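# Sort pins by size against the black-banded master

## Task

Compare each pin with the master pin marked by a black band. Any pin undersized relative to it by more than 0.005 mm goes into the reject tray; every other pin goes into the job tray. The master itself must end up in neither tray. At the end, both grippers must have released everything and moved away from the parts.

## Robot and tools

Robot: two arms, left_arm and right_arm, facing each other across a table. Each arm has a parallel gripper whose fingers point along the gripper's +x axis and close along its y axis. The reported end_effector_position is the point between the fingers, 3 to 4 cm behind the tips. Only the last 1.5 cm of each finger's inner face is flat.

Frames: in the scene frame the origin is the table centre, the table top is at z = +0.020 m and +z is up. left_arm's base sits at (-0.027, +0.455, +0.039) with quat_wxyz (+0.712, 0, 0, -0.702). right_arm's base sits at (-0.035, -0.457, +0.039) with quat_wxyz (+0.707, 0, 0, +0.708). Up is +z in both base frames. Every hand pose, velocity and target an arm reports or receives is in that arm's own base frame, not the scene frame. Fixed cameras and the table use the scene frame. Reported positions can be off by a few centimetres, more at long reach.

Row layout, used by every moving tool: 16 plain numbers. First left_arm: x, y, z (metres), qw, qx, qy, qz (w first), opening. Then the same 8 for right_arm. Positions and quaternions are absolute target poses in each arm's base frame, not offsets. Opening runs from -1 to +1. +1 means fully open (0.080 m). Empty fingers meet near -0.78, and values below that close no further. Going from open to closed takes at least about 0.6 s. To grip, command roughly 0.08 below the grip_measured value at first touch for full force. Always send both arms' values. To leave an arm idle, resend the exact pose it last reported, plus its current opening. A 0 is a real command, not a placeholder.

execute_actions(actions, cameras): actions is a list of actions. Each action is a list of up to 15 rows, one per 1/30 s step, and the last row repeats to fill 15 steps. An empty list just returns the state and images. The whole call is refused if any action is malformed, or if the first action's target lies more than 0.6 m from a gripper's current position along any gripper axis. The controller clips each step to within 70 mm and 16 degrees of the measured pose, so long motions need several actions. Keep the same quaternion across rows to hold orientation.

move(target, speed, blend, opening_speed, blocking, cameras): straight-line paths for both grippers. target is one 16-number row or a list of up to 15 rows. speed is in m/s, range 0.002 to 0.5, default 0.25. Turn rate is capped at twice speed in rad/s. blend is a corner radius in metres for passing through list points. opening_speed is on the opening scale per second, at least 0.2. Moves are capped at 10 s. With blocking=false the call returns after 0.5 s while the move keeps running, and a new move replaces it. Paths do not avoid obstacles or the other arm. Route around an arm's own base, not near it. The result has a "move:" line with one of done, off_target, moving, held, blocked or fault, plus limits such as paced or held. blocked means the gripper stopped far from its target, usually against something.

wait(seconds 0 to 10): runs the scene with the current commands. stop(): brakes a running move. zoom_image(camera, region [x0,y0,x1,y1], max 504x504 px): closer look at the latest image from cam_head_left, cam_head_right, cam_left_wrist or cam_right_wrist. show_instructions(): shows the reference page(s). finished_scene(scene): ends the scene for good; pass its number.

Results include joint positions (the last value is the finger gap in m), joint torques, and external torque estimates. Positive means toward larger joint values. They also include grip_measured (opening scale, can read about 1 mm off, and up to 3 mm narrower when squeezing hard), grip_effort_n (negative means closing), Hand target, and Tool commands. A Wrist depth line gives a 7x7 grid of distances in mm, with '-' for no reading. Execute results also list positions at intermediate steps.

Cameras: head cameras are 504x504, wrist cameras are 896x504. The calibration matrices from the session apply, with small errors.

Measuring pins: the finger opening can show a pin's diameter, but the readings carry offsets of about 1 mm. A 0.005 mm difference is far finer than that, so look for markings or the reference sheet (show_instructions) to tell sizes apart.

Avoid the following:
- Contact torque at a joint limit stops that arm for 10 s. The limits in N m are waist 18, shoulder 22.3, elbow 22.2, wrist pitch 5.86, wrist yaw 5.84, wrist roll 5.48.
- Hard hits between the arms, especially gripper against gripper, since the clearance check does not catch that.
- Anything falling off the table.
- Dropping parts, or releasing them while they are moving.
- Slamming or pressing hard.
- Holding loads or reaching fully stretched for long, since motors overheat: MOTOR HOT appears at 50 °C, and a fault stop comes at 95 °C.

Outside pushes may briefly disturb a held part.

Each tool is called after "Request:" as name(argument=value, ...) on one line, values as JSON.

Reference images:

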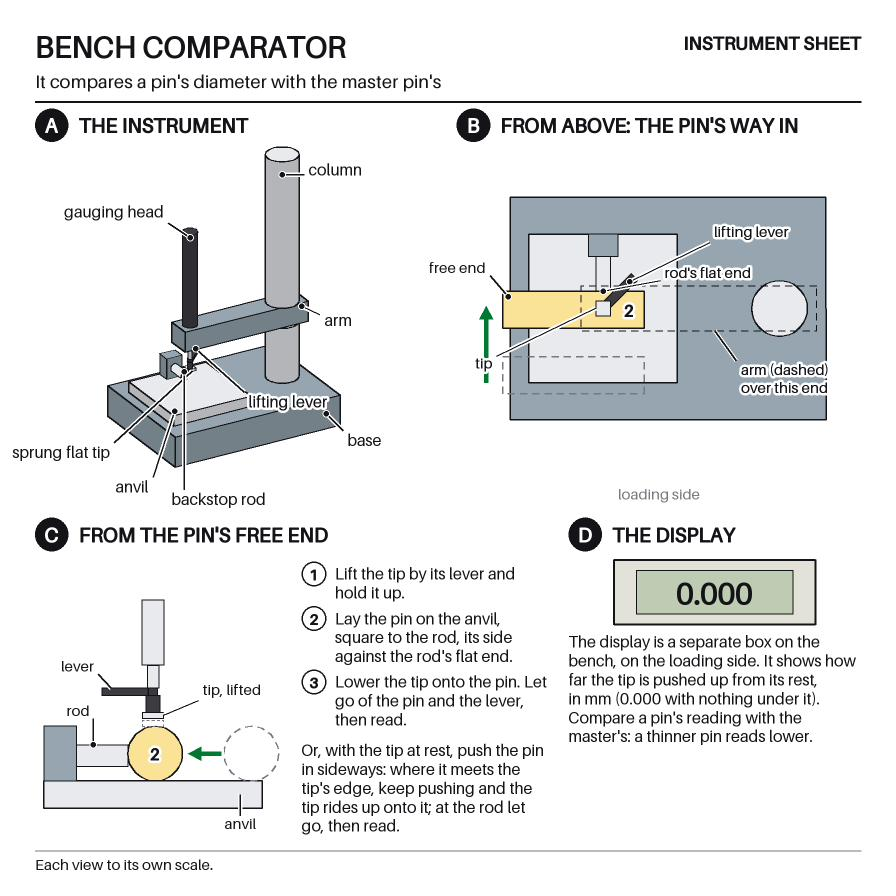

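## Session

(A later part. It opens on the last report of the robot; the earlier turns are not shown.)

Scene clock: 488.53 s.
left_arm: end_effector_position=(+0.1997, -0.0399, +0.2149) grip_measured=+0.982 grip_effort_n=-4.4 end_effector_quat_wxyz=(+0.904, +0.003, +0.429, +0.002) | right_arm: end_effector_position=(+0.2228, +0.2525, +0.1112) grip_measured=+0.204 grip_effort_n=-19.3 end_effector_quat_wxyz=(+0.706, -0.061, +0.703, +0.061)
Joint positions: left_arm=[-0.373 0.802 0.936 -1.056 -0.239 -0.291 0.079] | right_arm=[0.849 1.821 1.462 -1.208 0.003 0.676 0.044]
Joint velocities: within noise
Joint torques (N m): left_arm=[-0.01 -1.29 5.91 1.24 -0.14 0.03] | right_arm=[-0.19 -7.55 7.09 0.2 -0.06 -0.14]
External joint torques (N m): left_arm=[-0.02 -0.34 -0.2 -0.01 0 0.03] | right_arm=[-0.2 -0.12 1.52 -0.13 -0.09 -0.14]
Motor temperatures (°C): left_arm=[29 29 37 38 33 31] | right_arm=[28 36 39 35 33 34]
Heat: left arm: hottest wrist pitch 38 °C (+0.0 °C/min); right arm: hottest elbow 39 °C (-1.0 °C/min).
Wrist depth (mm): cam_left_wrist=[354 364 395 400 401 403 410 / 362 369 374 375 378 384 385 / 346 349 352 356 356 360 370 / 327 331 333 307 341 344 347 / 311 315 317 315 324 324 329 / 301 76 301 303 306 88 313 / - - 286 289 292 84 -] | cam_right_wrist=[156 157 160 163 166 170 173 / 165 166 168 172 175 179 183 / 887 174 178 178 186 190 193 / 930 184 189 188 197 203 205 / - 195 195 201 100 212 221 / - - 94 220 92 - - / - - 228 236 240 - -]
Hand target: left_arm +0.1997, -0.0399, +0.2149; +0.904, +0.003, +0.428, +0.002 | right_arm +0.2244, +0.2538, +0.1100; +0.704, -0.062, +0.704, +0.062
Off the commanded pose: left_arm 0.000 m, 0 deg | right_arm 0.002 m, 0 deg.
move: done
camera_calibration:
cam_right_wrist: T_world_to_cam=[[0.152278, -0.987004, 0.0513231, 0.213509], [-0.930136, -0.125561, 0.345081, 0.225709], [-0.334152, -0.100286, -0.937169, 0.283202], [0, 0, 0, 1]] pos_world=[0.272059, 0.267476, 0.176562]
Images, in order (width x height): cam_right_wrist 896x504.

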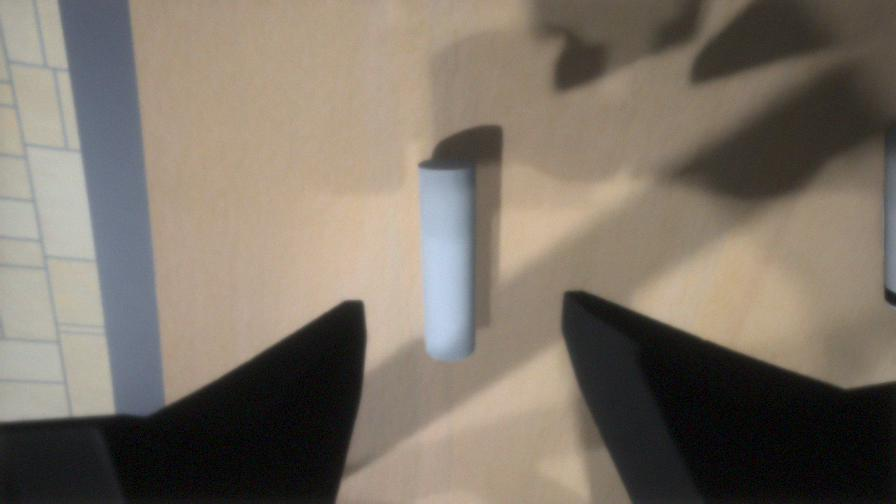

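Request:
move(target=[[0.1997,-0.0399,0.2149,0.904,0.003,0.428,0.002,0.982,0.2285,0.2545,0.036,0.7044,-0.0616,0.7044,0.0616,0.2]], speed=[0.08], cameras=["cam_right_wrist"])

Scene clock: 497.13 s.
left_arm: end_effector_position=(+0.1997, -0.0399, +0.2149) grip_measured=+0.982 grip_effort_n=-4.4 end_effector_quat_wxyz=(+0.904, +0.003, +0.429, +0.002) | right_arm: end_effector_position=(+0.2296, +0.2565, +0.0409) grip_measured=+0.204 grip_effort_n=-19.8 end_effector_quat_wxyz=(+0.709, -0.059, +0.700, +0.064)
Joint positions: left_arm=[-0.373 0.802 0.936 -1.056 -0.239 -0.291 0.079] | right_arm=[0.842 1.906 1.285 -0.936 0.003 0.668 0.044]
Joint velocities: within noise
Joint torques (N m): left_arm=[0 -1.29 5.91 1.24 -0.14 0.03] | right_arm=[-0.22 -8.01 5 0.5 -0.06 -0.14]
External joint torques (N m): left_arm=[-0.01 -0.33 -0.22 -0.02 0 0.03] | right_arm=[-0.12 -0.3 -0.28 0.13 -0.1 -0.14]
Motor temperatures (°C): left_arm=[29 29 37 38 33 31] | right_arm=[28 37 39 34 33 34]
Heat: left arm: hottest wrist pitch 38 °C (+0.0 °C/min); right arm: hottest elbow 39 °C (+0.0 °C/min).
Wrist depth (mm): cam_left_wrist=[354 364 395 398 400 403 410 / 362 368 373 376 377 382 384 / 346 349 352 356 355 359 371 / 327 331 332 308 340 344 347 / 311 315 317 316 324 326 328 / 301 76 300 303 307 88 313 / - - 286 289 291 84 -] | cam_right_wrist=[95 96 97 99 101 102 105 / 99 101 103 105 107 109 111 / 105 106 108 110 112 114 117 / 110 112 114 114 119 122 124 / 118 118 118 104 100 127 133 / 123 - 94 112 131 - - / - - 138 137 145 - -]
Hand target: left_arm +0.1997, -0.0399, +0.2149; +0.904, +0.003, +0.428, +0.002 | right_arm +0.2285, +0.2545, +0.0361; +0.704, -0.062, +0.704, +0.062
Off the commanded pose: left_arm 0.000 m, 0 deg | right_arm 0.005 m, 1 deg.
move: done
camera_calibration:
cam_right_wrist: T_world_to_cam=[[0.152324, -0.987314, 0.044824, 0.220317], [-0.932434, -0.128525, 0.337711, 0.258362], [-0.327666, -0.093237, -0.940182, 0.216873], [0, 0, 0, 1]] pos_world=[0.278407, 0.270949, 0.106773]
Images, in order (width x height): cam_right_wrist 896x504.

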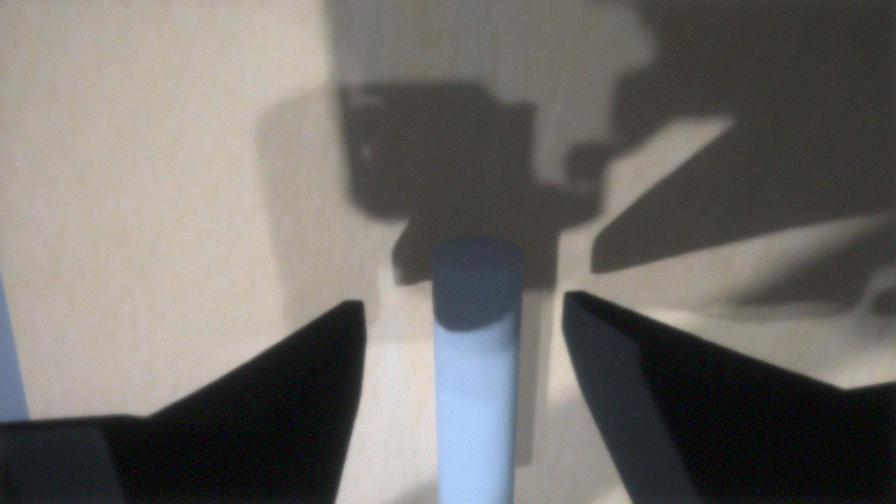

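Request:
move(target=[[0.1997,-0.0399,0.2149,0.904,0.003,0.428,0.002,0.982,0.2285,0.2545,0.036,0.7044,-0.0616,0.7044,0.0616,-0.7],[0.1997,-0.0399,0.2149,0.904,0.003,0.428,0.002,0.982,0.2285,0.2545,0.075,0.7044,-0.0616,0.7044,0.0616,-0.7]], speed=[0.05,0.06], opening_speed=1.0, cameras=["cam_right_wrist"])

Scene clock: 502.27 s.
left_arm: end_effector_position=(+0.1997, -0.0399, +0.2149) grip_measured=+0.982 grip_effort_n=-4.4 end_effector_quat_wxyz=(+0.904, +0.003, +0.429, +0.002) | right_arm: end_effector_position=(+0.2268, +0.2527, +0.0691) grip_measured=-0.696 grip_effort_n=-19.3 end_effector_quat_wxyz=(+0.700, -0.066, +0.709, +0.056)
Joint positions: left_arm=[-0.373 0.802 0.936 -1.056 -0.239 -0.291 0.079] | right_arm=[0.84 1.881 1.369 -1.077 0.002 0.668 0.004]
Joint velocities: within noise
Joint torques (N m): left_arm=[0 -1.3 5.91 1.24 -0.14 0.03] | right_arm=[-0.08 -10.52 6.79 0.15 -0.03 -0.13]
External joint torques (N m): left_arm=[0.01 -0.33 -0.23 -0.03 0 0.02] | right_arm=[-0.13 -2.81 1.4 -0.14 -0.06 -0.13]
Motor temperatures (°C): left_arm=[29 29 37 38 33 31] | right_arm=[28 38 39 34 33 34]
Heat: left arm: hottest wrist pitch 38 °C (+0.0 °C/min); right arm: hottest elbow 39 °C (+0.0 °C/min).
Wrist depth (mm): cam_left_wrist=[353 364 396 399 403 401 409 / 362 370 373 376 379 384 385 / 347 348 353 355 357 359 370 / 328 330 334 307 340 344 346 / 311 315 317 316 324 324 329 / 301 76 301 303 307 88 313 / - - 286 288 292 84 -] | cam_right_wrist=[117 118 120 123 128 130 133 / 123 125 127 130 134 138 141 / 130 132 135 138 142 146 150 / 137 140 143 132 152 156 161 / 146 149 152 95 161 167 172 / 154 157 - 81 - - - / - - - - - - -]
Hand target: left_arm +0.1997, -0.0399, +0.2149; +0.904, +0.003, +0.428, +0.002 | right_arm +0.2285, +0.2545, +0.0750; +0.704, -0.062, +0.704, +0.062
Off the commanded pose: left_arm 0.000 m, 0 deg | right_arm 0.006 m, 1 deg.
move: done
camera_calibration:
cam_right_wrist: T_world_to_cam=[[0.152033, -0.986249, 0.0647983, 0.214195], [-0.924869, -0.118837, 0.361241, 0.239946], [-0.348573, -0.114851, -0.930218, 0.25164], [0, 0, 0, 1]] pos_world=[0.277068, 0.268665, 0.133522]
Images, in order (width x height): cam_right_wrist 896x504.

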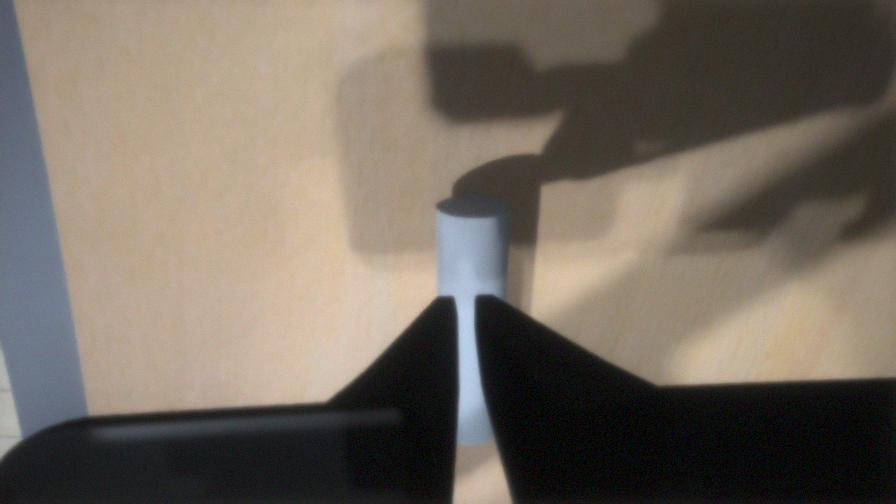

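Request:
move(target=[[0.1997,-0.0399,0.2149,0.904,0.003,0.428,0.002,0.982,0.2295,0.2535,0.070,0.7044,-0.0616,0.7044,0.0616,0.2],[0.1997,-0.0399,0.2149,0.904,0.003,0.428,0.002,0.982,0.2295,0.2535,0.033,0.7044,-0.0616,0.7044,0.0616,0.2]], speed=[0.08], cameras=["cam_right_wrist"])

speed must be one number or one for each of the 2 targets, got a list of 1; nothing of the call was run

Request:
move(target=[[0.1997,-0.0399,0.2149,0.904,0.003,0.428,0.002,0.982,0.2295,0.2535,0.070,0.7044,-0.0616,0.7044,0.0616,0.2],[0.1997,-0.0399,0.2149,0.904,0.003,0.428,0.002,0.982,0.2295,0.2535,0.033,0.7044,-0.0616,0.7044,0.0616,0.2]], speed=0.08, cameras=["cam_right_wrist"])

Request:
move(target=[0.1997,-0.0399,0.2149,0.904,0.003,0.428,0.002,0.982,0.2295,0.2535,0.033,0.7044,-0.0616,0.7044,0.0616,-0.7], speed=0.08, opening_speed=0.7, cameras=["cam_right_wrist"])

Scene clock: 514.90 s.
left_arm: end_effector_position=(+0.1997, -0.0399, +0.2149) grip_measured=+0.982 grip_effort_n=-4.4 end_effector_quat_wxyz=(+0.904, +0.003, +0.429, +0.002) | right_arm: end_effector_position=(+0.2305, +0.2555, +0.0378) grip_measured=+0.196 grip_effort_n=14.7 end_effector_quat_wxyz=(+0.709, -0.058, +0.700, +0.064)
Joint positions: left_arm=[-0.373 0.802 0.936 -1.056 -0.239 -0.291 0.079] | right_arm=[0.838 1.911 1.278 -0.924 0.002 0.664 0.044]
Joint velocities: within noise
Joint torques (N m): left_arm=[0 -1.29 5.91 1.24 -0.14 0.03] | right_arm=[-0.21 -8.05 4.98 0.49 -0.04 -0.13]
External joint torques (N m): left_arm=[0 -0.32 -0.27 -0.04 -0.01 0.03] | right_arm=[-0.23 -0.21 -0.3 0.14 -0.07 -0.13]
Motor temperatures (°C): left_arm=[29 29 37 38 33 31] | right_arm=[28 39 41 33 33 34]
Heat: left arm: hottest wrist pitch 38 °C (+0.0 °C/min); right arm: hottest elbow 41 °C (+1.0 °C/min).
Wrist depth (mm): cam_left_wrist=[353 363 396 399 403 402 410 / 363 369 374 376 377 382 385 / 346 348 352 356 356 360 371 / 328 330 333 307 340 343 346 / 310 316 317 316 325 324 328 / 301 76 301 303 306 88 314 / - - 286 288 291 84 -] | cam_right_wrist=[92 93 95 96 98 100 102 / 97 98 100 101 103 106 108 / 102 103 105 106 109 110 114 / 107 109 111 112 114 119 121 / 114 115 115 119 99 123 129 / 120 - 94 126 102 - - / - - 134 135 117 - -]
Hand target: left_arm +0.1997, -0.0399, +0.2149; +0.904, +0.003, +0.428, +0.002 | right_arm +0.2295, +0.2535, +0.0330; +0.704, -0.062, +0.704, +0.062
Off the commanded pose: left_arm 0.000 m, 0 deg | right_arm 0.005 m, 1 deg.
move: done
camera_calibration:
cam_right_wrist: T_world_to_cam=[[0.15237, -0.98732, 0.0445293, 0.21939], [-0.932167, -0.128595, 0.33842, 0.260119], [-0.328403, -0.0930737, -0.939941, 0.214239], [0, 0, 0, 1]] pos_world=[0.279403, 0.269999, 0.103573]
Images, in order (width x height): cam_right_wrist 896x504.

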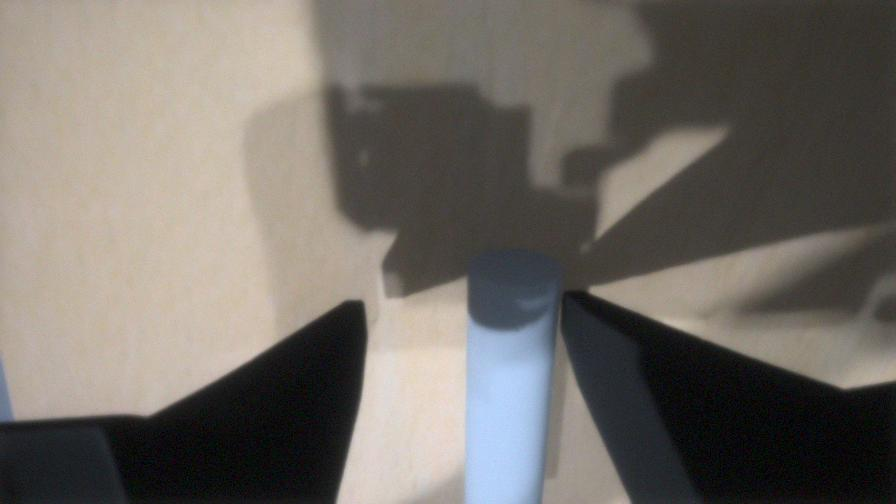

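Scene clock: 516.40 s.
left_arm: end_effector_position=(+0.1997, -0.0399, +0.2149) grip_measured=+0.982 grip_effort_n=-4.4 end_effector_quat_wxyz=(+0.904, +0.003, +0.429, +0.002) | right_arm: end_effector_position=(+0.2307, +0.2555, +0.0378) grip_measured=-0.401 grip_effort_n=-83.5 end_effector_quat_wxyz=(+0.709, -0.058, +0.700, +0.064)
Joint positions: left_arm=[-0.373 0.802 0.936 -1.056 -0.239 -0.291 0.079] | right_arm=[0.837 1.911 1.278 -0.924 0.002 0.664 0.017]
Joint velocities: within noise
Joint torques (N m): left_arm=[-0.01 -1.3 5.92 1.24 -0.14 0.03] | right_arm=[-0.2 -8.04 5.01 0.47 -0.03 -0.13]
External joint torques (N m): left_arm=[-0.01 -0.38 -0.14 0 -0.01 0.03] | right_arm=[-0.19 -0.31 -0.2 0.13 -0.06 -0.13]
Motor temperatures (°C): left_arm=[29 29 37 38 33 31] | right_arm=[28 39 41 33 33 34]
Heat: left arm: hottest wrist pitch 38 °C (+0.0 °C/min); right arm: hottest elbow 41 °C (+1.0 °C/min).
Wrist depth (mm): cam_left_wrist=[354 364 395 399 401 403 410 / 362 369 375 376 377 382 384 / 346 348 352 356 356 359 370 / 327 331 334 308 340 344 346 / 311 316 317 316 324 324 328 / 301 76 300 303 306 88 312 / - - 287 289 292 84 -] | cam_right_wrist=[93 93 95 96 98 100 102 / 97 98 100 102 104 106 108 / 102 103 105 107 109 111 114 / 108 110 112 112 117 119 121 / 114 116 116 99 94 126 129 / 120 121 - 106 - - - / - - - 115 - - -]
Hand target: left_arm +0.1997, -0.0399, +0.2149; +0.904, +0.003, +0.428, +0.002 | right_arm +0.2295, +0.2535, +0.0330; +0.704, -0.062, +0.704, +0.062
Off the commanded pose: left_arm 0.000 m, 0 deg | right_arm 0.005 m, 1 deg.
move: done
camera_calibration:
cam_right_wrist: T_world_to_cam=[[0.152, -0.987401, 0.0439931, 0.219512], [-0.932206, -0.128427, 0.338377, 0.260191], [-0.328464, -0.0924438, -0.939982, 0.214132], [0, 0, 0, 1]] pos_world=[0.279521, 0.269957, 0.10358]
Images, in order (width x height): cam_right_wrist 896x504.

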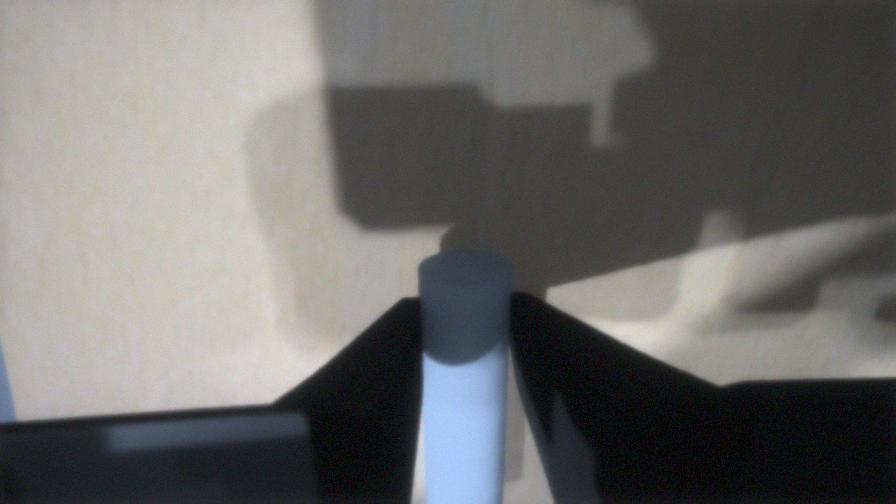

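Request:
move(target=[0.1997,-0.0399,0.2149,0.904,0.003,0.428,0.002,0.982,0.2295,0.2535,0.062,0.7044,-0.0616,0.7044,0.0616,-0.7], speed=0.05, cameras=["cam_right_wrist"])

Scene clock: 519.27 s.
left_arm: end_effector_position=(+0.1997, -0.0399, +0.2149) grip_measured=+0.982 grip_effort_n=-4.4 end_effector_quat_wxyz=(+0.904, +0.003, +0.429, +0.002) | right_arm: end_effector_position=(+0.2264, +0.2508, +0.0530) grip_measured=-0.401 grip_effort_n=-83.5 end_effector_quat_wxyz=(+0.698, -0.068, +0.711, +0.054)
Joint positions: left_arm=[-0.373 0.802 0.936 -1.056 -0.239 -0.291 0.079] | right_arm=[0.837 1.9 1.328 -1.027 0.002 0.664 0.017]
Joint velocities: within noise
Joint torques (N m): left_arm=[-0.01 -1.29 5.91 1.24 -0.14 0.03] | right_arm=[-0.19 -11.37 7.08 0.11 -0.02 -0.13]
External joint torques (N m): left_arm=[-0.02 -0.35 -0.19 -0.02 0 0.02] | right_arm=[-0.27 -3.61 1.8 -0.15 -0.05 -0.13]
Motor temperatures (°C): left_arm=[29 29 37 38 33 31] | right_arm=[28 39 40 33 33 34]
Heat: left arm: hottest wrist pitch 38 °C (+0.0 °C/min); right arm: hottest elbow 40 °C (+1.0 °C/min).
Wrist depth (mm): cam_left_wrist=[354 364 395 398 401 403 410 / 362 368 373 376 378 383 385 / 346 348 352 356 356 358 371 / 327 330 333 308 341 343 345 / 311 315 317 316 324 325 329 / 301 76 301 303 306 88 313 / - - 287 290 291 84 -] | cam_right_wrist=[- 104 106 108 111 114 117 / - 109 111 114 117 121 125 / 114 115 118 121 125 128 132 / 121 122 126 126 133 137 142 / 128 130 132 99 104 148 152 / 135 137 - 106 - - - / - - - 117 - - -]
Hand target: left_arm +0.1997, -0.0399, +0.2149; +0.904, +0.003, +0.428, +0.002 | right_arm +0.2294, +0.2534, +0.0620; +0.704, -0.062, +0.704, +0.062
Off the commanded pose: left_arm 0.000 m, 0 deg | right_arm 0.010 m, 2 deg.
move: off_target (right_arm)
camera_calibration:
cam_right_wrist: T_world_to_cam=[[0.153626, -0.985597, 0.0706957, 0.212568], [-0.922185, -0.117307, 0.36853, 0.243775], [-0.354929, -0.12181, -0.926924, 0.239297], [0, 0, 0, 1]] pos_world=[0.277083, 0.267252, 0.116944]
Images, in order (width x height): cam_right_wrist 896x504.

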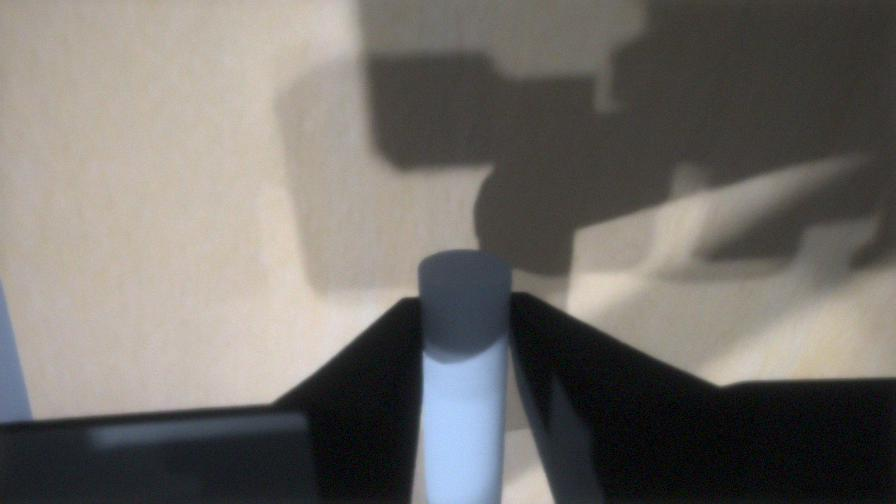

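Request:
move(target=[[0.1997,-0.0399,0.2149,0.904,0.003,0.428,0.002,0.982,0.26,0.21,0.082,0.695,0.1107,0.695,-0.1107,-0.7],[0.1997,-0.0399,0.2149,0.904,0.003,0.428,0.002,0.982,0.285,0.145,0.082,0.6328,0.3155,0.6328,-0.3155,-0.7],[0.1997,-0.0399,0.2149,0.904,0.003,0.428,0.002,0.982,0.285,0.145,0.045,0.6328,0.3155,0.6328,-0.3155,-0.7]], speed=[0.12,0.12,0.05], blend=[0.01,0,0], cameras=["cam_right_wrist"])

Scene clock: 529.90 s.
left_arm: end_effector_position=(+0.1997, -0.0399, +0.2149) grip_measured=+0.982 grip_effort_n=-4.4 end_effector_quat_wxyz=(+0.904, +0.003, +0.429, +0.002) | right_arm: end_effector_position=(+0.2854, +0.1458, +0.0472) grip_measured=-0.401 grip_effort_n=-83.5 end_effector_quat_wxyz=(+0.635, +0.315, +0.632, -0.312)
Joint positions: left_arm=[-0.373 0.802 0.936 -1.056 -0.239 -0.291 0.079] | right_arm=[0.473 1.82 1.198 -0.943 0.002 1.392 0.017]
Joint velocities: within noise
Joint torques (N m): left_arm=[0 -1.29 5.92 1.24 -0.14 0.03] | right_arm=[-0.18 -7.89 5.32 0.41 0 0.13]
External joint torques (N m): left_arm=[0 -0.34 -0.23 -0.03 0 0.03] | right_arm=[-0.11 -0.81 0.08 0.1 -0.06 0.13]
Motor temperatures (°C): left_arm=[29 29 37 38 33 31] | right_arm=[28 43 40 33 33 34]
Heat: left arm: hottest wrist pitch 38 °C (+0.0 °C/min); right arm: hottest shoulder 43 °C (+7.0 °C/min).
Wrist depth (mm): cam_left_wrist=[354 365 395 398 399 403 408 / 362 369 375 377 377 383 383 / 346 349 353 356 358 357 369 / 327 330 333 309 340 344 347 / 310 315 317 316 324 324 328 / 301 76 301 304 306 88 313 / - - 287 290 291 84 -] | cam_right_wrist=[101 99 103 106 109 110 113 / - 107 110 112 114 102 99 / 109 112 115 118 121 125 127 / 105 116 121 122 128 131 134 / 119 125 126 99 104 139 143 / 125 131 - 106 - - - / - - - 117 - - -]
Hand target: left_arm +0.1997, -0.0399, +0.2149; +0.904, +0.003, +0.428, +0.002 | right_arm +0.2850, +0.1450, +0.0450; +0.633, +0.315, +0.633, -0.315
Off the commanded pose: left_arm 0.000 m, 0 deg | right_arm 0.002 m, 0 deg.
move: done
camera_calibration:
cam_right_wrist: T_world_to_cam=[[-0.80607, -0.589996, 0.0464268, 0.317814], [-0.540718, 0.766088, 0.347468, 0.0514057], [-0.240572, 0.25498, -0.936542, 0.154923], [0, 0, 0, 1]] pos_world=[0.321247, 0.108625, 0.112475]
Images, in order (width x height): cam_right_wrist 896x504.

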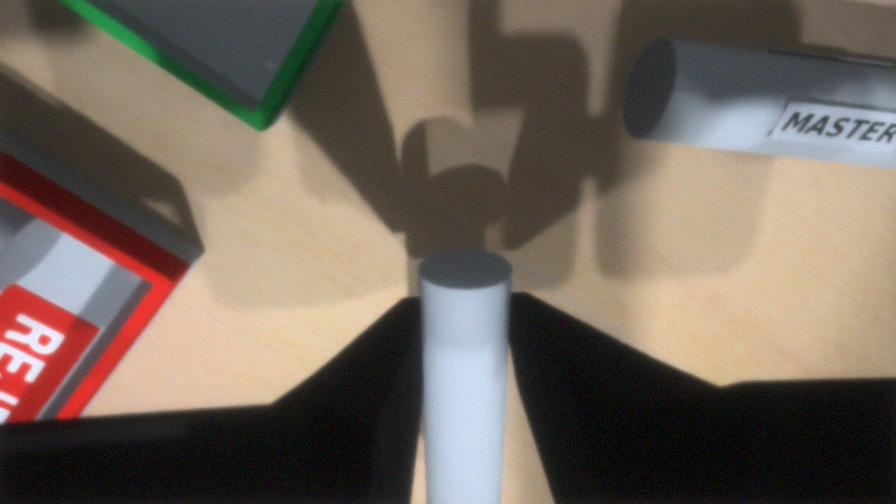

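Request:
move(target=[[0.1997,-0.0399,0.2149,0.904,0.003,0.428,0.002,0.982,0.285,0.145,0.0355,0.6328,0.3155,0.6328,-0.3155,-0.7],[0.1997,-0.0399,0.2149,0.904,0.003,0.428,0.002,0.982,0.285,0.145,0.0355,0.6328,0.3155,0.6328,-0.3155,-0.1],[0.1997,-0.0399,0.2149,0.904,0.003,0.428,0.002,0.982,0.285,0.145,0.11,0.6328,0.3155,0.6328,-0.3155,0.3]], speed=[0.04,0.05,0.1], opening_speed=1.0, cameras=["cam_right_wrist"])

Scene clock: 538.83 s.
left_arm: end_effector_position=(+0.1997, -0.0399, +0.2149) grip_measured=+0.982 grip_effort_n=-4.4 end_effector_quat_wxyz=(+0.904, +0.003, +0.429, +0.002) | right_arm: end_effector_position=(+0.2830, +0.1446, +0.1050) grip_measured=+0.296 grip_effort_n=14.7 end_effector_quat_wxyz=(+0.631, +0.309, +0.637, -0.318)
Joint positions: left_arm=[-0.373 0.802 0.936 -1.056 -0.239 -0.291 0.079] | right_arm=[0.473 1.77 1.373 -1.191 0.002 1.392 0.048]
Joint velocities: within noise
Joint torques (N m): left_arm=[0 -1.29 5.91 1.24 -0.14 0.03] | right_arm=[-0.18 -9.45 6.96 0.14 0 0.13]
External joint torques (N m): left_arm=[0 -0.36 -0.23 -0.04 -0.01 0.03] | right_arm=[-0.18 -2.5 1.51 -0.12 -0.05 0.12]
Motor temperatures (°C): left_arm=[29 29 37 38 33 31] | right_arm=[28 43 40 33 33 34]
Heat: left arm: hottest wrist pitch 38 °C (+0.0 °C/min); right arm: hottest shoulder 43 °C (+7.0 °C/min).
Wrist depth (mm): cam_left_wrist=[353 365 395 399 401 402 409 / 363 369 374 377 378 382 384 / 347 348 351 356 357 359 371 / 328 330 334 308 340 344 346 / 311 315 317 316 325 325 328 / 301 76 301 304 306 88 312 / - - 287 290 291 84 -] | cam_right_wrist=[149 151 153 159 163 168 174 / 142 158 163 168 169 158 183 / 143 155 172 175 182 188 194 / 170 173 181 185 192 199 205 / 177 185 187 194 102 208 220 / 186 - 90 211 210 - - / - - 216 226 233 - -]
Hand target: left_arm +0.1997, -0.0399, +0.2149; +0.904, +0.003, +0.428, +0.002 | right_arm +0.2850, +0.1450, +0.1100; +0.633, +0.315, +0.633, -0.315
Off the commanded pose: left_arm 0.000 m, 0 deg | right_arm 0.005 m, 1 deg.
move: done
camera_calibration:
cam_right_wrist: T_world_to_cam=[[-0.804964, -0.58943, 0.0678614, 0.309816], [-0.533965, 0.769544, 0.350264, 0.0282584], [-0.258678, 0.245714, -0.93419, 0.21501], [0, 0, 0, 1]] pos_world=[0.320098, 0.108037, 0.169938]
Images, in order (width x height): cam_right_wrist 896x504.

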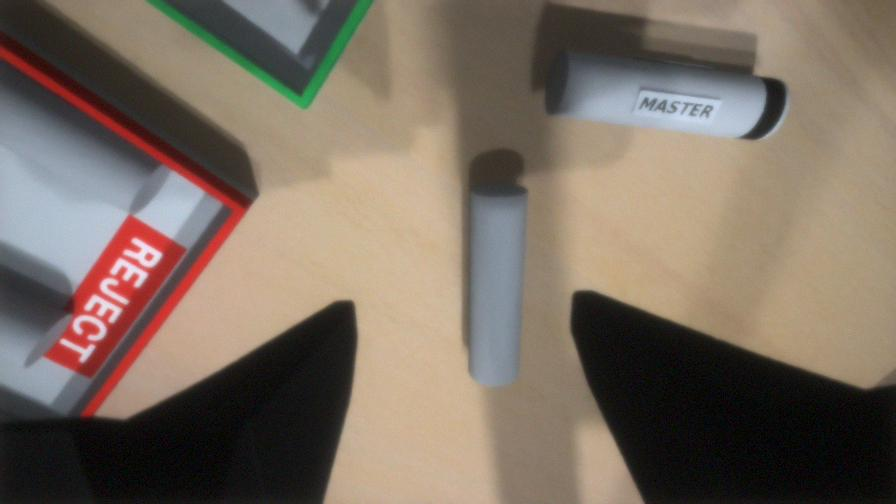

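Request:
move(target=[[0.1997,-0.0399,0.2149,0.904,0.003,0.428,0.002,0.982,0.225,0.20,0.11,0.8110,0.1886,0.3782,-0.4044,0.4],[0.1997,-0.0399,0.2149,0.904,0.003,0.428,0.002,0.982,0.216,0.1975,0.060,0.8110,0.1886,0.3782,-0.4044,0.4]], speed=0.15, blend=[0.01,0], cameras=["cam_right_wrist"])

Scene clock: 554.67 s.
left_arm: end_effector_position=(+0.1997, -0.0399, +0.2149) grip_measured=+0.982 grip_effort_n=-4.4 end_effector_quat_wxyz=(+0.904, +0.003, +0.429, +0.002) | right_arm: end_effector_position=(+0.2174, +0.1988, +0.0636) grip_measured=+0.396 grip_effort_n=14.7 end_effector_quat_wxyz=(+0.811, +0.194, +0.379, -0.402)
Joint positions: left_arm=[-0.373 0.802 0.936 -1.056 -0.239 -0.291 0.079] | right_arm=[1.047 1.916 1.235 -1.193 0.631 2.076 0.053]
Joint velocities: within noise
Joint torques (N m): left_arm=[-0.01 -1.29 5.91 1.24 -0.14 0.03] | right_arm=[0.22 -7.46 4.29 0.03 0.44 0.13]
External joint torques (N m): left_arm=[0 -0.34 -0.22 -0.02 0 0.02] | right_arm=[0.23 -0.27 -0.33 0.23 0.04 0.13]
Motor temperatures (°C): left_arm=[29 29 37 38 33 31] | right_arm=[28 42 41 32 33 34]
Heat: left arm: hottest wrist pitch 38 °C (+0.0 °C/min); right arm: hottest shoulder 42 °C (+5.0 °C/min).
Wrist depth (mm): cam_left_wrist=[353 363 396 398 400 401 410 / 362 369 373 375 377 383 383 / 346 349 352 356 355 360 371 / 328 331 332 308 339 344 346 / 311 316 317 316 325 325 327 / 300 76 300 303 307 88 313 / - - 287 290 291 84 -] | cam_right_wrist=[187 188 192 197 176 203 205 / 159 179 182 184 183 187 192 / 164 166 172 169 176 179 181 / 155 160 162 148 166 169 171 / 151 153 153 152 153 160 162 / - - 97 148 148 - - / - - 138 141 142 - -]
Hand target: left_arm +0.1997, -0.0399, +0.2149; +0.904, +0.003, +0.428, +0.002 | right_arm +0.2160, +0.1975, +0.0601; +0.811, +0.189, +0.378, -0.404
Off the commanded pose: left_arm 0.000 m, 0 deg | right_arm 0.004 m, 1 deg.
move: done
camera_calibration:
cam_right_wrist: T_world_to_cam=[[-0.826807, -0.562223, 0.017175, 0.294285], [-0.536089, 0.778394, -0.326667, 0.00771735], [0.170291, -0.279298, -0.944983, 0.157855], [0, 0, 0, 1]] pos_world=[0.220573, 0.203535, 0.146637]
Images, in order (width x height): cam_right_wrist 896x504.

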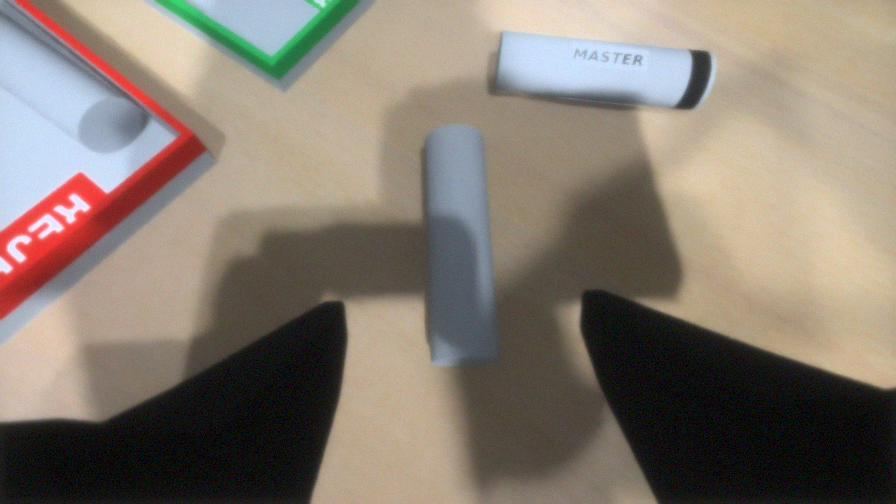

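Request:
move(target=[0.1997,-0.0399,0.2149,0.904,0.003,0.428,0.002,0.982,0.2190,0.1885,0.0240,0.8093,0.1902,0.3774,-0.4079,0.3], speed=0.06, cameras=["cam_right_wrist"])

Request:
move(target=[0.1997,-0.0399,0.2149,0.904,0.003,0.428,0.002,0.982,0.2190,0.1885,0.0240,0.8093,0.1902,0.3774,-0.4079,-0.7], speed=0.06, opening_speed=1.0, cameras=["cam_right_wrist"])

Scene clock: 562.60 s.
left_arm: end_effector_position=(+0.1997, -0.0399, +0.2149) grip_measured=+0.982 grip_effort_n=-4.4 end_effector_quat_wxyz=(+0.904, +0.003, +0.429, +0.002) | right_arm: end_effector_position=(+0.2193, +0.1914, +0.0276) grip_measured=+0.304 grip_effort_n=-19.3 end_effector_quat_wxyz=(+0.809, +0.198, +0.378, -0.405)
Joint positions: left_arm=[-0.373 0.802 0.936 -1.056 -0.239 -0.291 0.079] | right_arm=[1.028 1.964 1.141 -1.04 0.633 2.065 0.049]
Joint velocities: within noise
Joint torques (N m): left_arm=[-0.01 -1.3 5.92 1.24 -0.14 0.03] | right_arm=[-0.21 -7.23 3.98 0.05 0.53 -0.13]
External joint torques (N m): left_arm=[0 -0.34 -0.2 -0.02 0 0.03] | right_arm=[-0.18 -0.17 -0.26 0.22 0.14 -0.13]
Motor temperatures (°C): left_arm=[29 29 37 38 33 31] | right_arm=[28 42 40 32 33 34]
Heat: left arm: hottest wrist pitch 38 °C (+0.0 °C/min); right arm: hottest shoulder 42 °C (+4.0 °C/min).
Wrist depth (mm): cam_left_wrist=[353 364 395 399 401 403 409 / 362 367 373 375 377 382 384 / 346 348 353 356 356 359 370 / 328 329 333 307 340 344 346 / 310 315 316 316 324 325 328 / 300 76 300 303 307 88 313 / - - 287 290 292 84 -] | cam_right_wrist=[147 146 149 150 145 145 157 / 126 139 140 123 144 145 147 / 128 130 132 115 135 137 138 / 123 124 125 108 128 129 131 / 117 118 119 101 118 122 123 / - - 80 113 114 - - / - - 106 108 110 - -]
Hand target: left_arm +0.1997, -0.0399, +0.2149; +0.904, +0.003, +0.428, +0.002 | right_arm +0.2190, +0.1885, +0.0241; +0.809, +0.190, +0.377, -0.408
Off the commanded pose: left_arm 0.000 m, 0 deg | right_arm 0.005 m, 1 deg.
move: done
camera_calibration:
cam_right_wrist: T_world_to_cam=[[-0.832256, -0.554252, 0.0124478, 0.292181], [-0.527695, 0.785095, -0.32429, -0.000508413], [0.169965, -0.276461, -0.945876, 0.120971], [0, 0, 0, 1]] pos_world=[0.22234, 0.195785, 0.110622]
Images, in order (width x height): cam_right_wrist 896x504.

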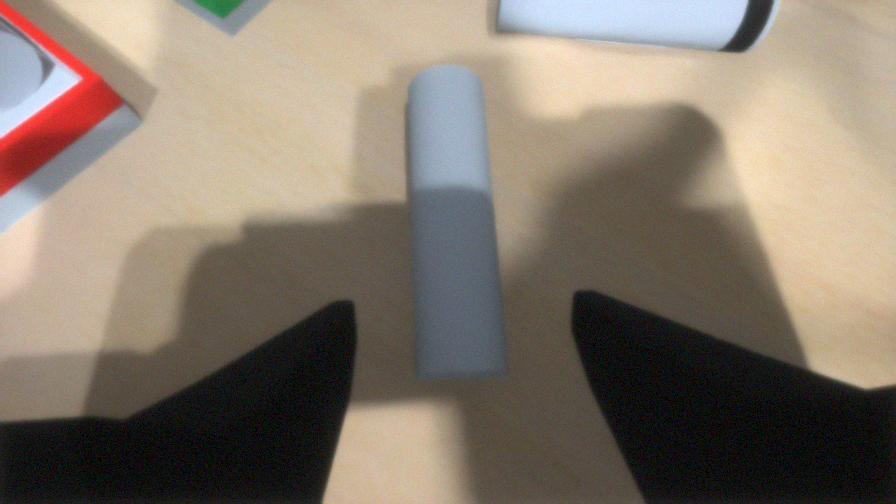

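Scene clock: 563.80 s.
left_arm: end_effector_position=(+0.1997, -0.0399, +0.2149) grip_measured=+0.982 grip_effort_n=-4.4 end_effector_quat_wxyz=(+0.904, +0.003, +0.429, +0.002) | right_arm: end_effector_position=(+0.2196, +0.1914, +0.0276) grip_measured=-0.405 grip_effort_n=-83.5 end_effector_quat_wxyz=(+0.809, +0.199, +0.378, -0.404)
Joint positions: left_arm=[-0.373 0.802 0.936 -1.056 -0.239 -0.291 0.079] | right_arm=[1.028 1.964 1.141 -1.04 0.634 2.065 0.017]
Joint velocities: within noise
Joint torques (N m): left_arm=[-0.01 -1.29 5.91 1.24 -0.14 0.03] | right_arm=[-0.21 -7.23 3.98 0 0.49 -0.13]
External joint torques (N m): left_arm=[0 -0.34 -0.22 -0.02 -0.01 0.03] | right_arm=[-0.17 -0.05 -0.27 0.19 0.09 -0.13]
Motor temperatures (°C): left_arm=[29 29 37 38 33 31] | right_arm=[28 42 40 32 33 34]
Heat: left arm: hottest wrist pitch 38 °C (+0.0 °C/min); right arm: hottest shoulder 42 °C (+4.0 °C/min).
Wrist depth (mm): cam_left_wrist=[354 365 396 399 401 403 411 / 363 369 373 376 377 383 384 / 347 349 353 356 357 359 370 / 327 329 333 308 340 344 347 / 311 315 317 316 324 325 328 / 301 76 300 303 306 88 313 / - - 287 290 292 84 -] | cam_right_wrist=[147 147 149 151 145 145 157 / 126 139 141 121 144 145 147 / 129 131 133 114 135 137 138 / 123 124 125 108 128 129 131 / 117 118 120 100 94 122 123 / 113 113 - 113 - - - / - - - 109 - - -]
Hand target: left_arm +0.1997, -0.0399, +0.2149; +0.904, +0.003, +0.428, +0.002 | right_arm +0.2190, +0.1885, +0.0241; +0.809, +0.190, +0.377, -0.408
Off the commanded pose: left_arm 0.000 m, 0 deg | right_arm 0.005 m, 1 deg.
move: done
camera_calibration:
cam_right_wrist: T_world_to_cam=[[-0.832135, -0.554453, 0.0115325, 0.292443], [-0.527515, 0.784948, -0.324938, -0.000327267], [0.171111, -0.276476, -0.945665, 0.12072], [0, 0, 0, 1]] pos_world=[0.222523, 0.195779, 0.110681]
Images, in order (width x height): cam_right_wrist 896x504.

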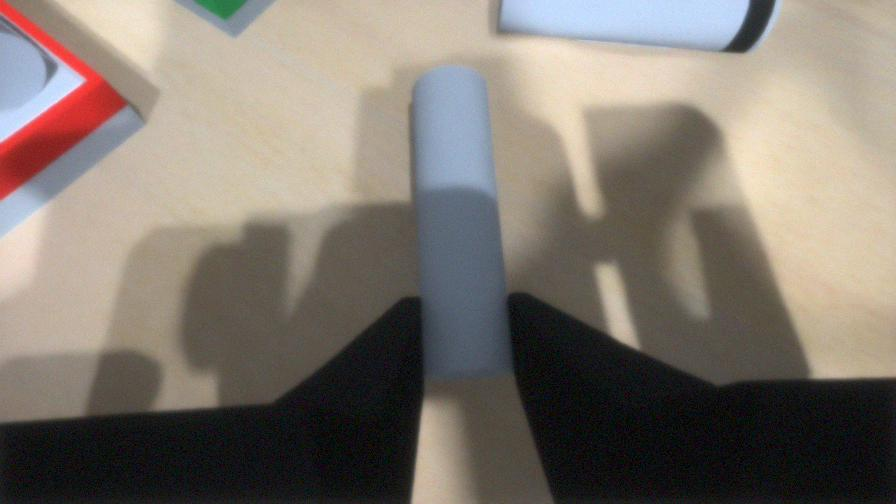

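Request:
move(target=[[0.1997,-0.0399,0.2149,0.904,0.003,0.428,0.002,0.982,0.2170,0.1885,0.100,0.8093,0.1902,0.3774,-0.4079,-0.7],[0.1997,-0.0399,0.2149,0.904,0.003,0.428,0.002,0.982,0.255,0.05,0.14,0.8093,0.1902,0.3774,-0.4079,-0.7],[0.1997,-0.0399,0.2149,0.904,0.003,0.428,0.002,0.982,0.262,-0.09,0.135,0.8093,0.1902,0.3774,-0.4079,-0.7],[0.1997,-0.0399,0.2149,0.904,0.003,0.428,0.002,0.982,0.3075,-0.1231,0.095,0.8093,0.1902,0.3774,-0.4079,-0.7],[0.1997,-0.0399,0.2149,0.904,0.003,0.428,0.002,0.982,0.3040,-0.1220,0.067,0.8093,0.1902,0.3774,-0.4079,-0.7]], speed=[0.08,0.15,0.15,0.1,0.05], blend=[0.01,0.01,0.01,0,0], cameras=["cam_right_wrist"])

Scene clock: 573.07 s.
left_arm: end_effector_position=(+0.1997, -0.0399, +0.2149) grip_measured=+0.982 grip_effort_n=-4.4 end_effector_quat_wxyz=(+0.904, +0.003, +0.429, +0.002) | right_arm: end_effector_position=(+0.3058, -0.1215, +0.0714) grip_measured=-0.405 grip_effort_n=-83.5 end_effector_quat_wxyz=(+0.812, +0.193, +0.372, -0.406)
Joint positions: left_arm=[-0.373 0.802 0.936 -1.056 -0.239 -0.291 0.079] | right_arm=[-0.176 1.474 0.725 -0.262 0.455 0.629 0.017]
Joint velocities: within noise
Joint torques (N m): left_arm=[-0.01 -1.3 5.92 1.24 -0.14 0.03] | right_arm=[-0.14 -4.99 5.43 1.23 0.33 -0.11]
External joint torques (N m): left_arm=[-0.01 -0.39 -0.17 -0.02 -0.01 0.03] | right_arm=[-0.17 0.01 -0.31 0.13 0.08 -0.11]
Motor temperatures (°C): left_arm=[29 29 37 38 33 31] | right_arm=[28 42 39 33 33 34]
Heat: left arm: hottest wrist pitch 38 °C (+0.0 °C/min); right arm: hottest shoulder 42 °C (+3.0 °C/min).
Wrist depth (mm): cam_left_wrist=[352 365 396 399 403 404 407 / 362 368 374 376 377 383 383 / 346 349 352 356 355 358 370 / 326 330 333 308 340 345 346 / 312 315 318 315 324 326 329 / 301 76 301 303 305 88 313 / - - 287 289 291 84 -] | cam_right_wrist=[190 - - 161 198 203 204 / 180 149 121 120 187 191 166 / 172 126 129 112 176 181 158 / 164 125 125 107 167 172 157 / 157 126 121 100 104 163 156 / 150 137 - 151 - - - / - - - 146 - - -]
Hand target: left_arm +0.1997, -0.0399, +0.2149; +0.904, +0.003, +0.428, +0.002 | right_arm +0.3040, -0.1219, +0.0671; +0.809, +0.190, +0.377, -0.408
Off the commanded pose: left_arm 0.000 m, 0 deg | right_arm 0.005 m, 1 deg.
move: done
camera_calibration:
cam_right_wrist: T_world_to_cam=[[-0.83152, -0.555276, 0.0156017, 0.189627], [-0.526624, 0.779055, -0.340207, 0.305148], [0.176754, -0.291105, -0.940221, 0.0570001], [0, 0, 0, 1]] pos_world=[0.308302, -0.115839, 0.154448]
Images, in order (width x height): cam_right_wrist 896x504.

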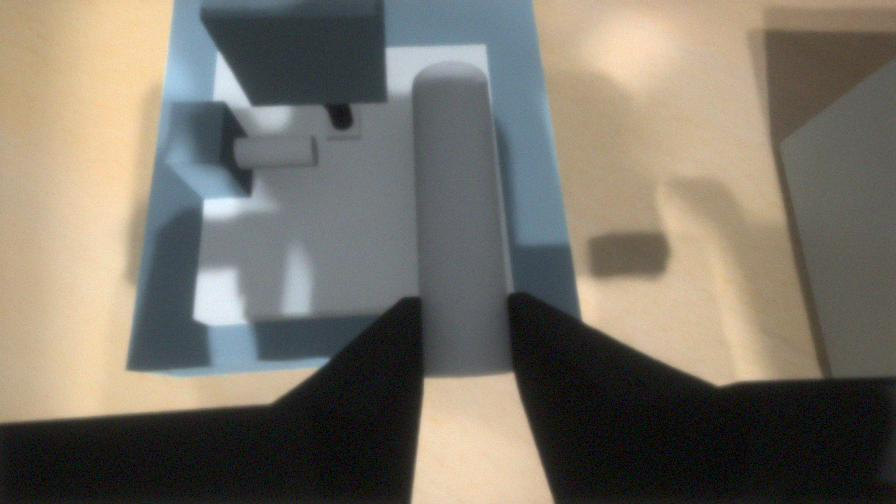

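Request:
move(target=[[0.1997,-0.0399,0.2149,0.904,0.003,0.428,0.002,0.982,0.3040,-0.1220,0.0655,0.8093,0.1902,0.3774,-0.4079,-0.7],[0.1997,-0.0399,0.2149,0.904,0.003,0.428,0.002,0.982,0.3325,-0.1010,0.066,0.8093,0.1902,0.3774,-0.4079,-0.7]], speed=[0.03,0.03], cameras=["cam_right_wrist"])

Request:
zoom_image(camera="cam_right_wrist", region=[200, 0, 600, 350])

Scene clock: 577.67 s.
left_arm: end_effector_position=(+0.1997, -0.0399, +0.2149) grip_measured=+0.982 grip_effort_n=-4.4 end_effector_quat_wxyz=(+0.904, +0.003, +0.429, +0.002) | right_arm: end_effector_position=(+0.3291, -0.1063, +0.0707) grip_measured=-0.405 grip_effort_n=-83.5 end_effector_quat_wxyz=(+0.809, +0.189, +0.369, -0.416)
Joint positions: left_arm=[-0.373 0.802 0.936 -1.056 -0.239 -0.291 0.079] | right_arm=[-0.095 1.571 0.815 -0.297 0.518 0.714 0.017]
Joint velocities: within noise
Joint torques (N m): left_arm=[-0.01 -1.3 5.91 1.24 -0.14 0.03] | right_arm=[0.93 -4.73 6.8 0.94 -0.21 0.09]
External joint torques (N m): left_arm=[-0.01 -0.35 -0.2 -0.01 -0.01 0.03] | right_arm=[0.89 0.92 1.15 -0.11 -0.5 0.09]
Motor temperatures (°C): left_arm=[29 29 37 38 33 31] | right_arm=[28 41 39 33 33 34]
Heat: left arm: hottest wrist pitch 38 °C (+0.0 °C/min); right arm: hottest shoulder 41 °C (+2.0 °C/min).
Wrist depth (mm): cam_left_wrist=[353 364 395 398 400 404 409 / 363 369 372 376 376 383 384 / 346 350 351 356 356 358 370 / 328 330 333 308 341 344 347 / 311 316 317 316 324 325 328 / 301 76 300 303 306 88 313 / - - 287 289 292 84 -] | cam_right_wrist=[191 193 159 - 166 208 210 / 180 181 139 86 154 195 198 / 170 172 120 113 138 184 183 / 162 163 126 107 129 174 175 / 155 155 121 100 104 163 167 / - 150 - 150 - - - / - - - 146 - - -]
Hand target: left_arm +0.1997, -0.0399, +0.2149; +0.904, +0.003, +0.428, +0.002 | right_arm +0.3323, -0.1011, +0.0661; +0.809, +0.190, +0.377, -0.408
Off the commanded pose: left_arm 0.000 m, 0 deg | right_arm 0.008 m, 1 deg.
move: done
camera_calibration:
cam_right_wrist: T_world_to_cam=[[-0.840388, -0.541296, 0.0273393, 0.221025], [-0.515323, 0.782401, -0.3497, 0.302632], [0.167901, -0.307972, -0.936463, 0.0574206], [0, 0, 0, 1]] pos_world=[0.332059, -0.0994561, 0.15356]
Images, in order (width x height): cam_right_wrist 896x504.

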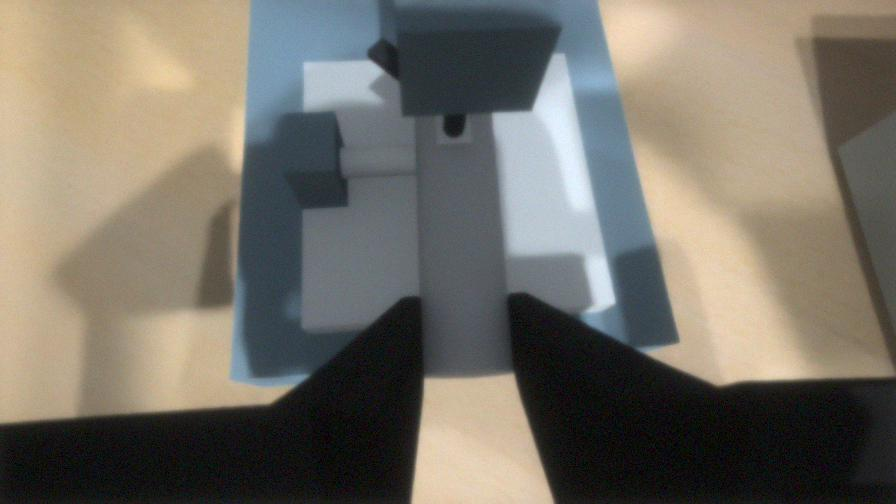

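Scaled by 1.260 from the camera's 896x504 image, which has a finer 1280x720 frame.

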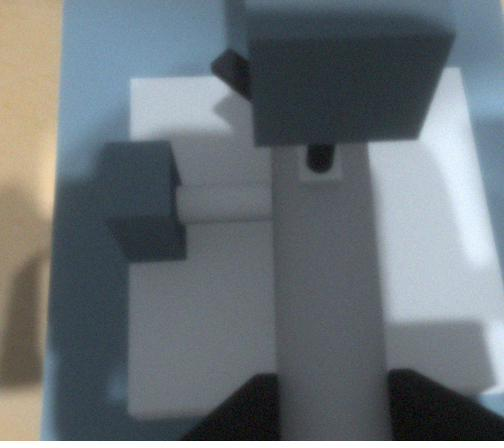

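Request:
move(target=[[0.1997,-0.0399,0.2149,0.904,0.003,0.428,0.002,0.982,0.3298,-0.1026,0.0680,0.8093,0.1902,0.3774,-0.4079,-0.7],[0.1997,-0.0399,0.2149,0.904,0.003,0.428,0.002,0.982,0.3298,-0.1026,0.0680,0.8093,0.1902,0.3774,-0.4079,0.25],[0.1997,-0.0399,0.2149,0.904,0.003,0.428,0.002,0.982,0.3092,-0.0761,0.1080,0.8093,0.1902,0.3774,-0.4079,0.25],[0.1997,-0.0399,0.2149,0.904,0.003,0.428,0.002,0.982,0.195,-0.15,0.16,0.8093,0.1902,0.3774,-0.4079,0.25]], speed=[0.03,0.05,0.06,0.2], blend=[0,0,0.01,0], opening_speed=1.0, cameras=["cam_right_wrist"])

Request:
zoom_image(camera="cam_right_wrist", region=[580, 190, 750, 280])

Scene clock: 585.80 s.
left_arm: end_effector_position=(+0.1997, -0.0399, +0.2149) grip_measured=+0.982 grip_effort_n=-4.4 end_effector_quat_wxyz=(+0.904, +0.003, +0.429, +0.002) | right_arm: end_effector_position=(+0.1963, -0.1503, +0.1598) grip_measured=+0.246 grip_effort_n=14.7 end_effector_quat_wxyz=(+0.809, +0.191, +0.378, -0.409)
Joint positions: left_arm=[-0.373 0.802 0.936 -1.056 -0.239 -0.291 0.079] | right_arm=[-0.481 0.94 0.751 -0.737 0.286 0.358 0.046]
Joint velocities: within noise
Joint torques (N m): left_arm=[-0.01 -1.3 5.91 1.24 -0.14 0.03] | right_arm=[-0.15 -3.66 6.69 1.01 0.05 -0.12]
External joint torques (N m): left_arm=[-0.01 -0.37 -0.19 -0.01 0 0.03] | right_arm=[-0.12 -1.58 0.19 -0.22 -0.11 -0.12]
Motor temperatures (°C): left_arm=[29 29 37 38 33 31] | right_arm=[28 40 39 33 33 34]
Heat: left arm: hottest wrist pitch 38 °C (+0.0 °C/min); right arm: hottest shoulder 40 °C (-3.0 °C/min).
Wrist depth (mm): cam_left_wrist=[354 365 395 398 401 402 410 / 363 370 373 376 377 383 384 / 346 348 353 355 355 359 370 / 327 330 334 308 340 344 347 / 311 316 317 316 324 326 328 / 300 76 302 304 306 88 312 / - - 286 289 292 84 -] | cam_right_wrist=[171 256 297 306 173 - - / 165 249 282 287 173 174 175 / 211 222 267 272 186 186 189 / 215 217 255 260 200 199 252 / 239 243 238 247 102 211 253 / 235 - 98 239 94 - - / - - 224 229 231 - -]
Hand target: left_arm +0.1997, -0.0399, +0.2149; +0.904, +0.003, +0.428, +0.002 | right_arm +0.1950, -0.1500, +0.1600; +0.809, +0.190, +0.377, -0.408
Off the commanded pose: left_arm 0.000 m, 0 deg | right_arm 0.001 m, 0 deg.
move: done
camera_calibration:
cam_right_wrist: T_world_to_cam=[[-0.832377, -0.55351, 0.027826, 0.0796457], [-0.529994, 0.780326, -0.33196, 0.299547], [0.16203, -0.291064, -0.942883, 0.1544], [0, 0, 0, 1]] pos_world=[0.200036, -0.144719, 0.242802]
Images, in order (width x height): cam_right_wrist 896x504.

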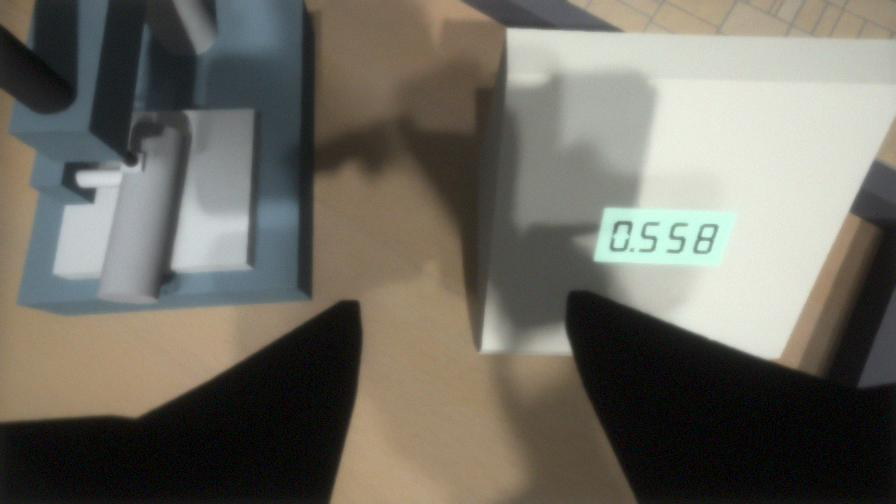

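Scaled by 2.965 from the camera's 896x504 image, which has a finer 1280x720 frame.

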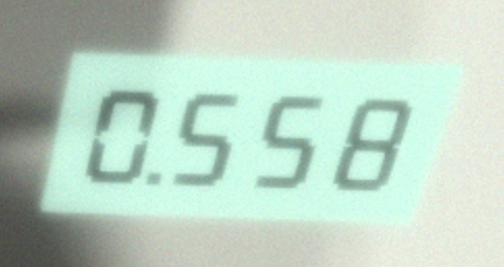

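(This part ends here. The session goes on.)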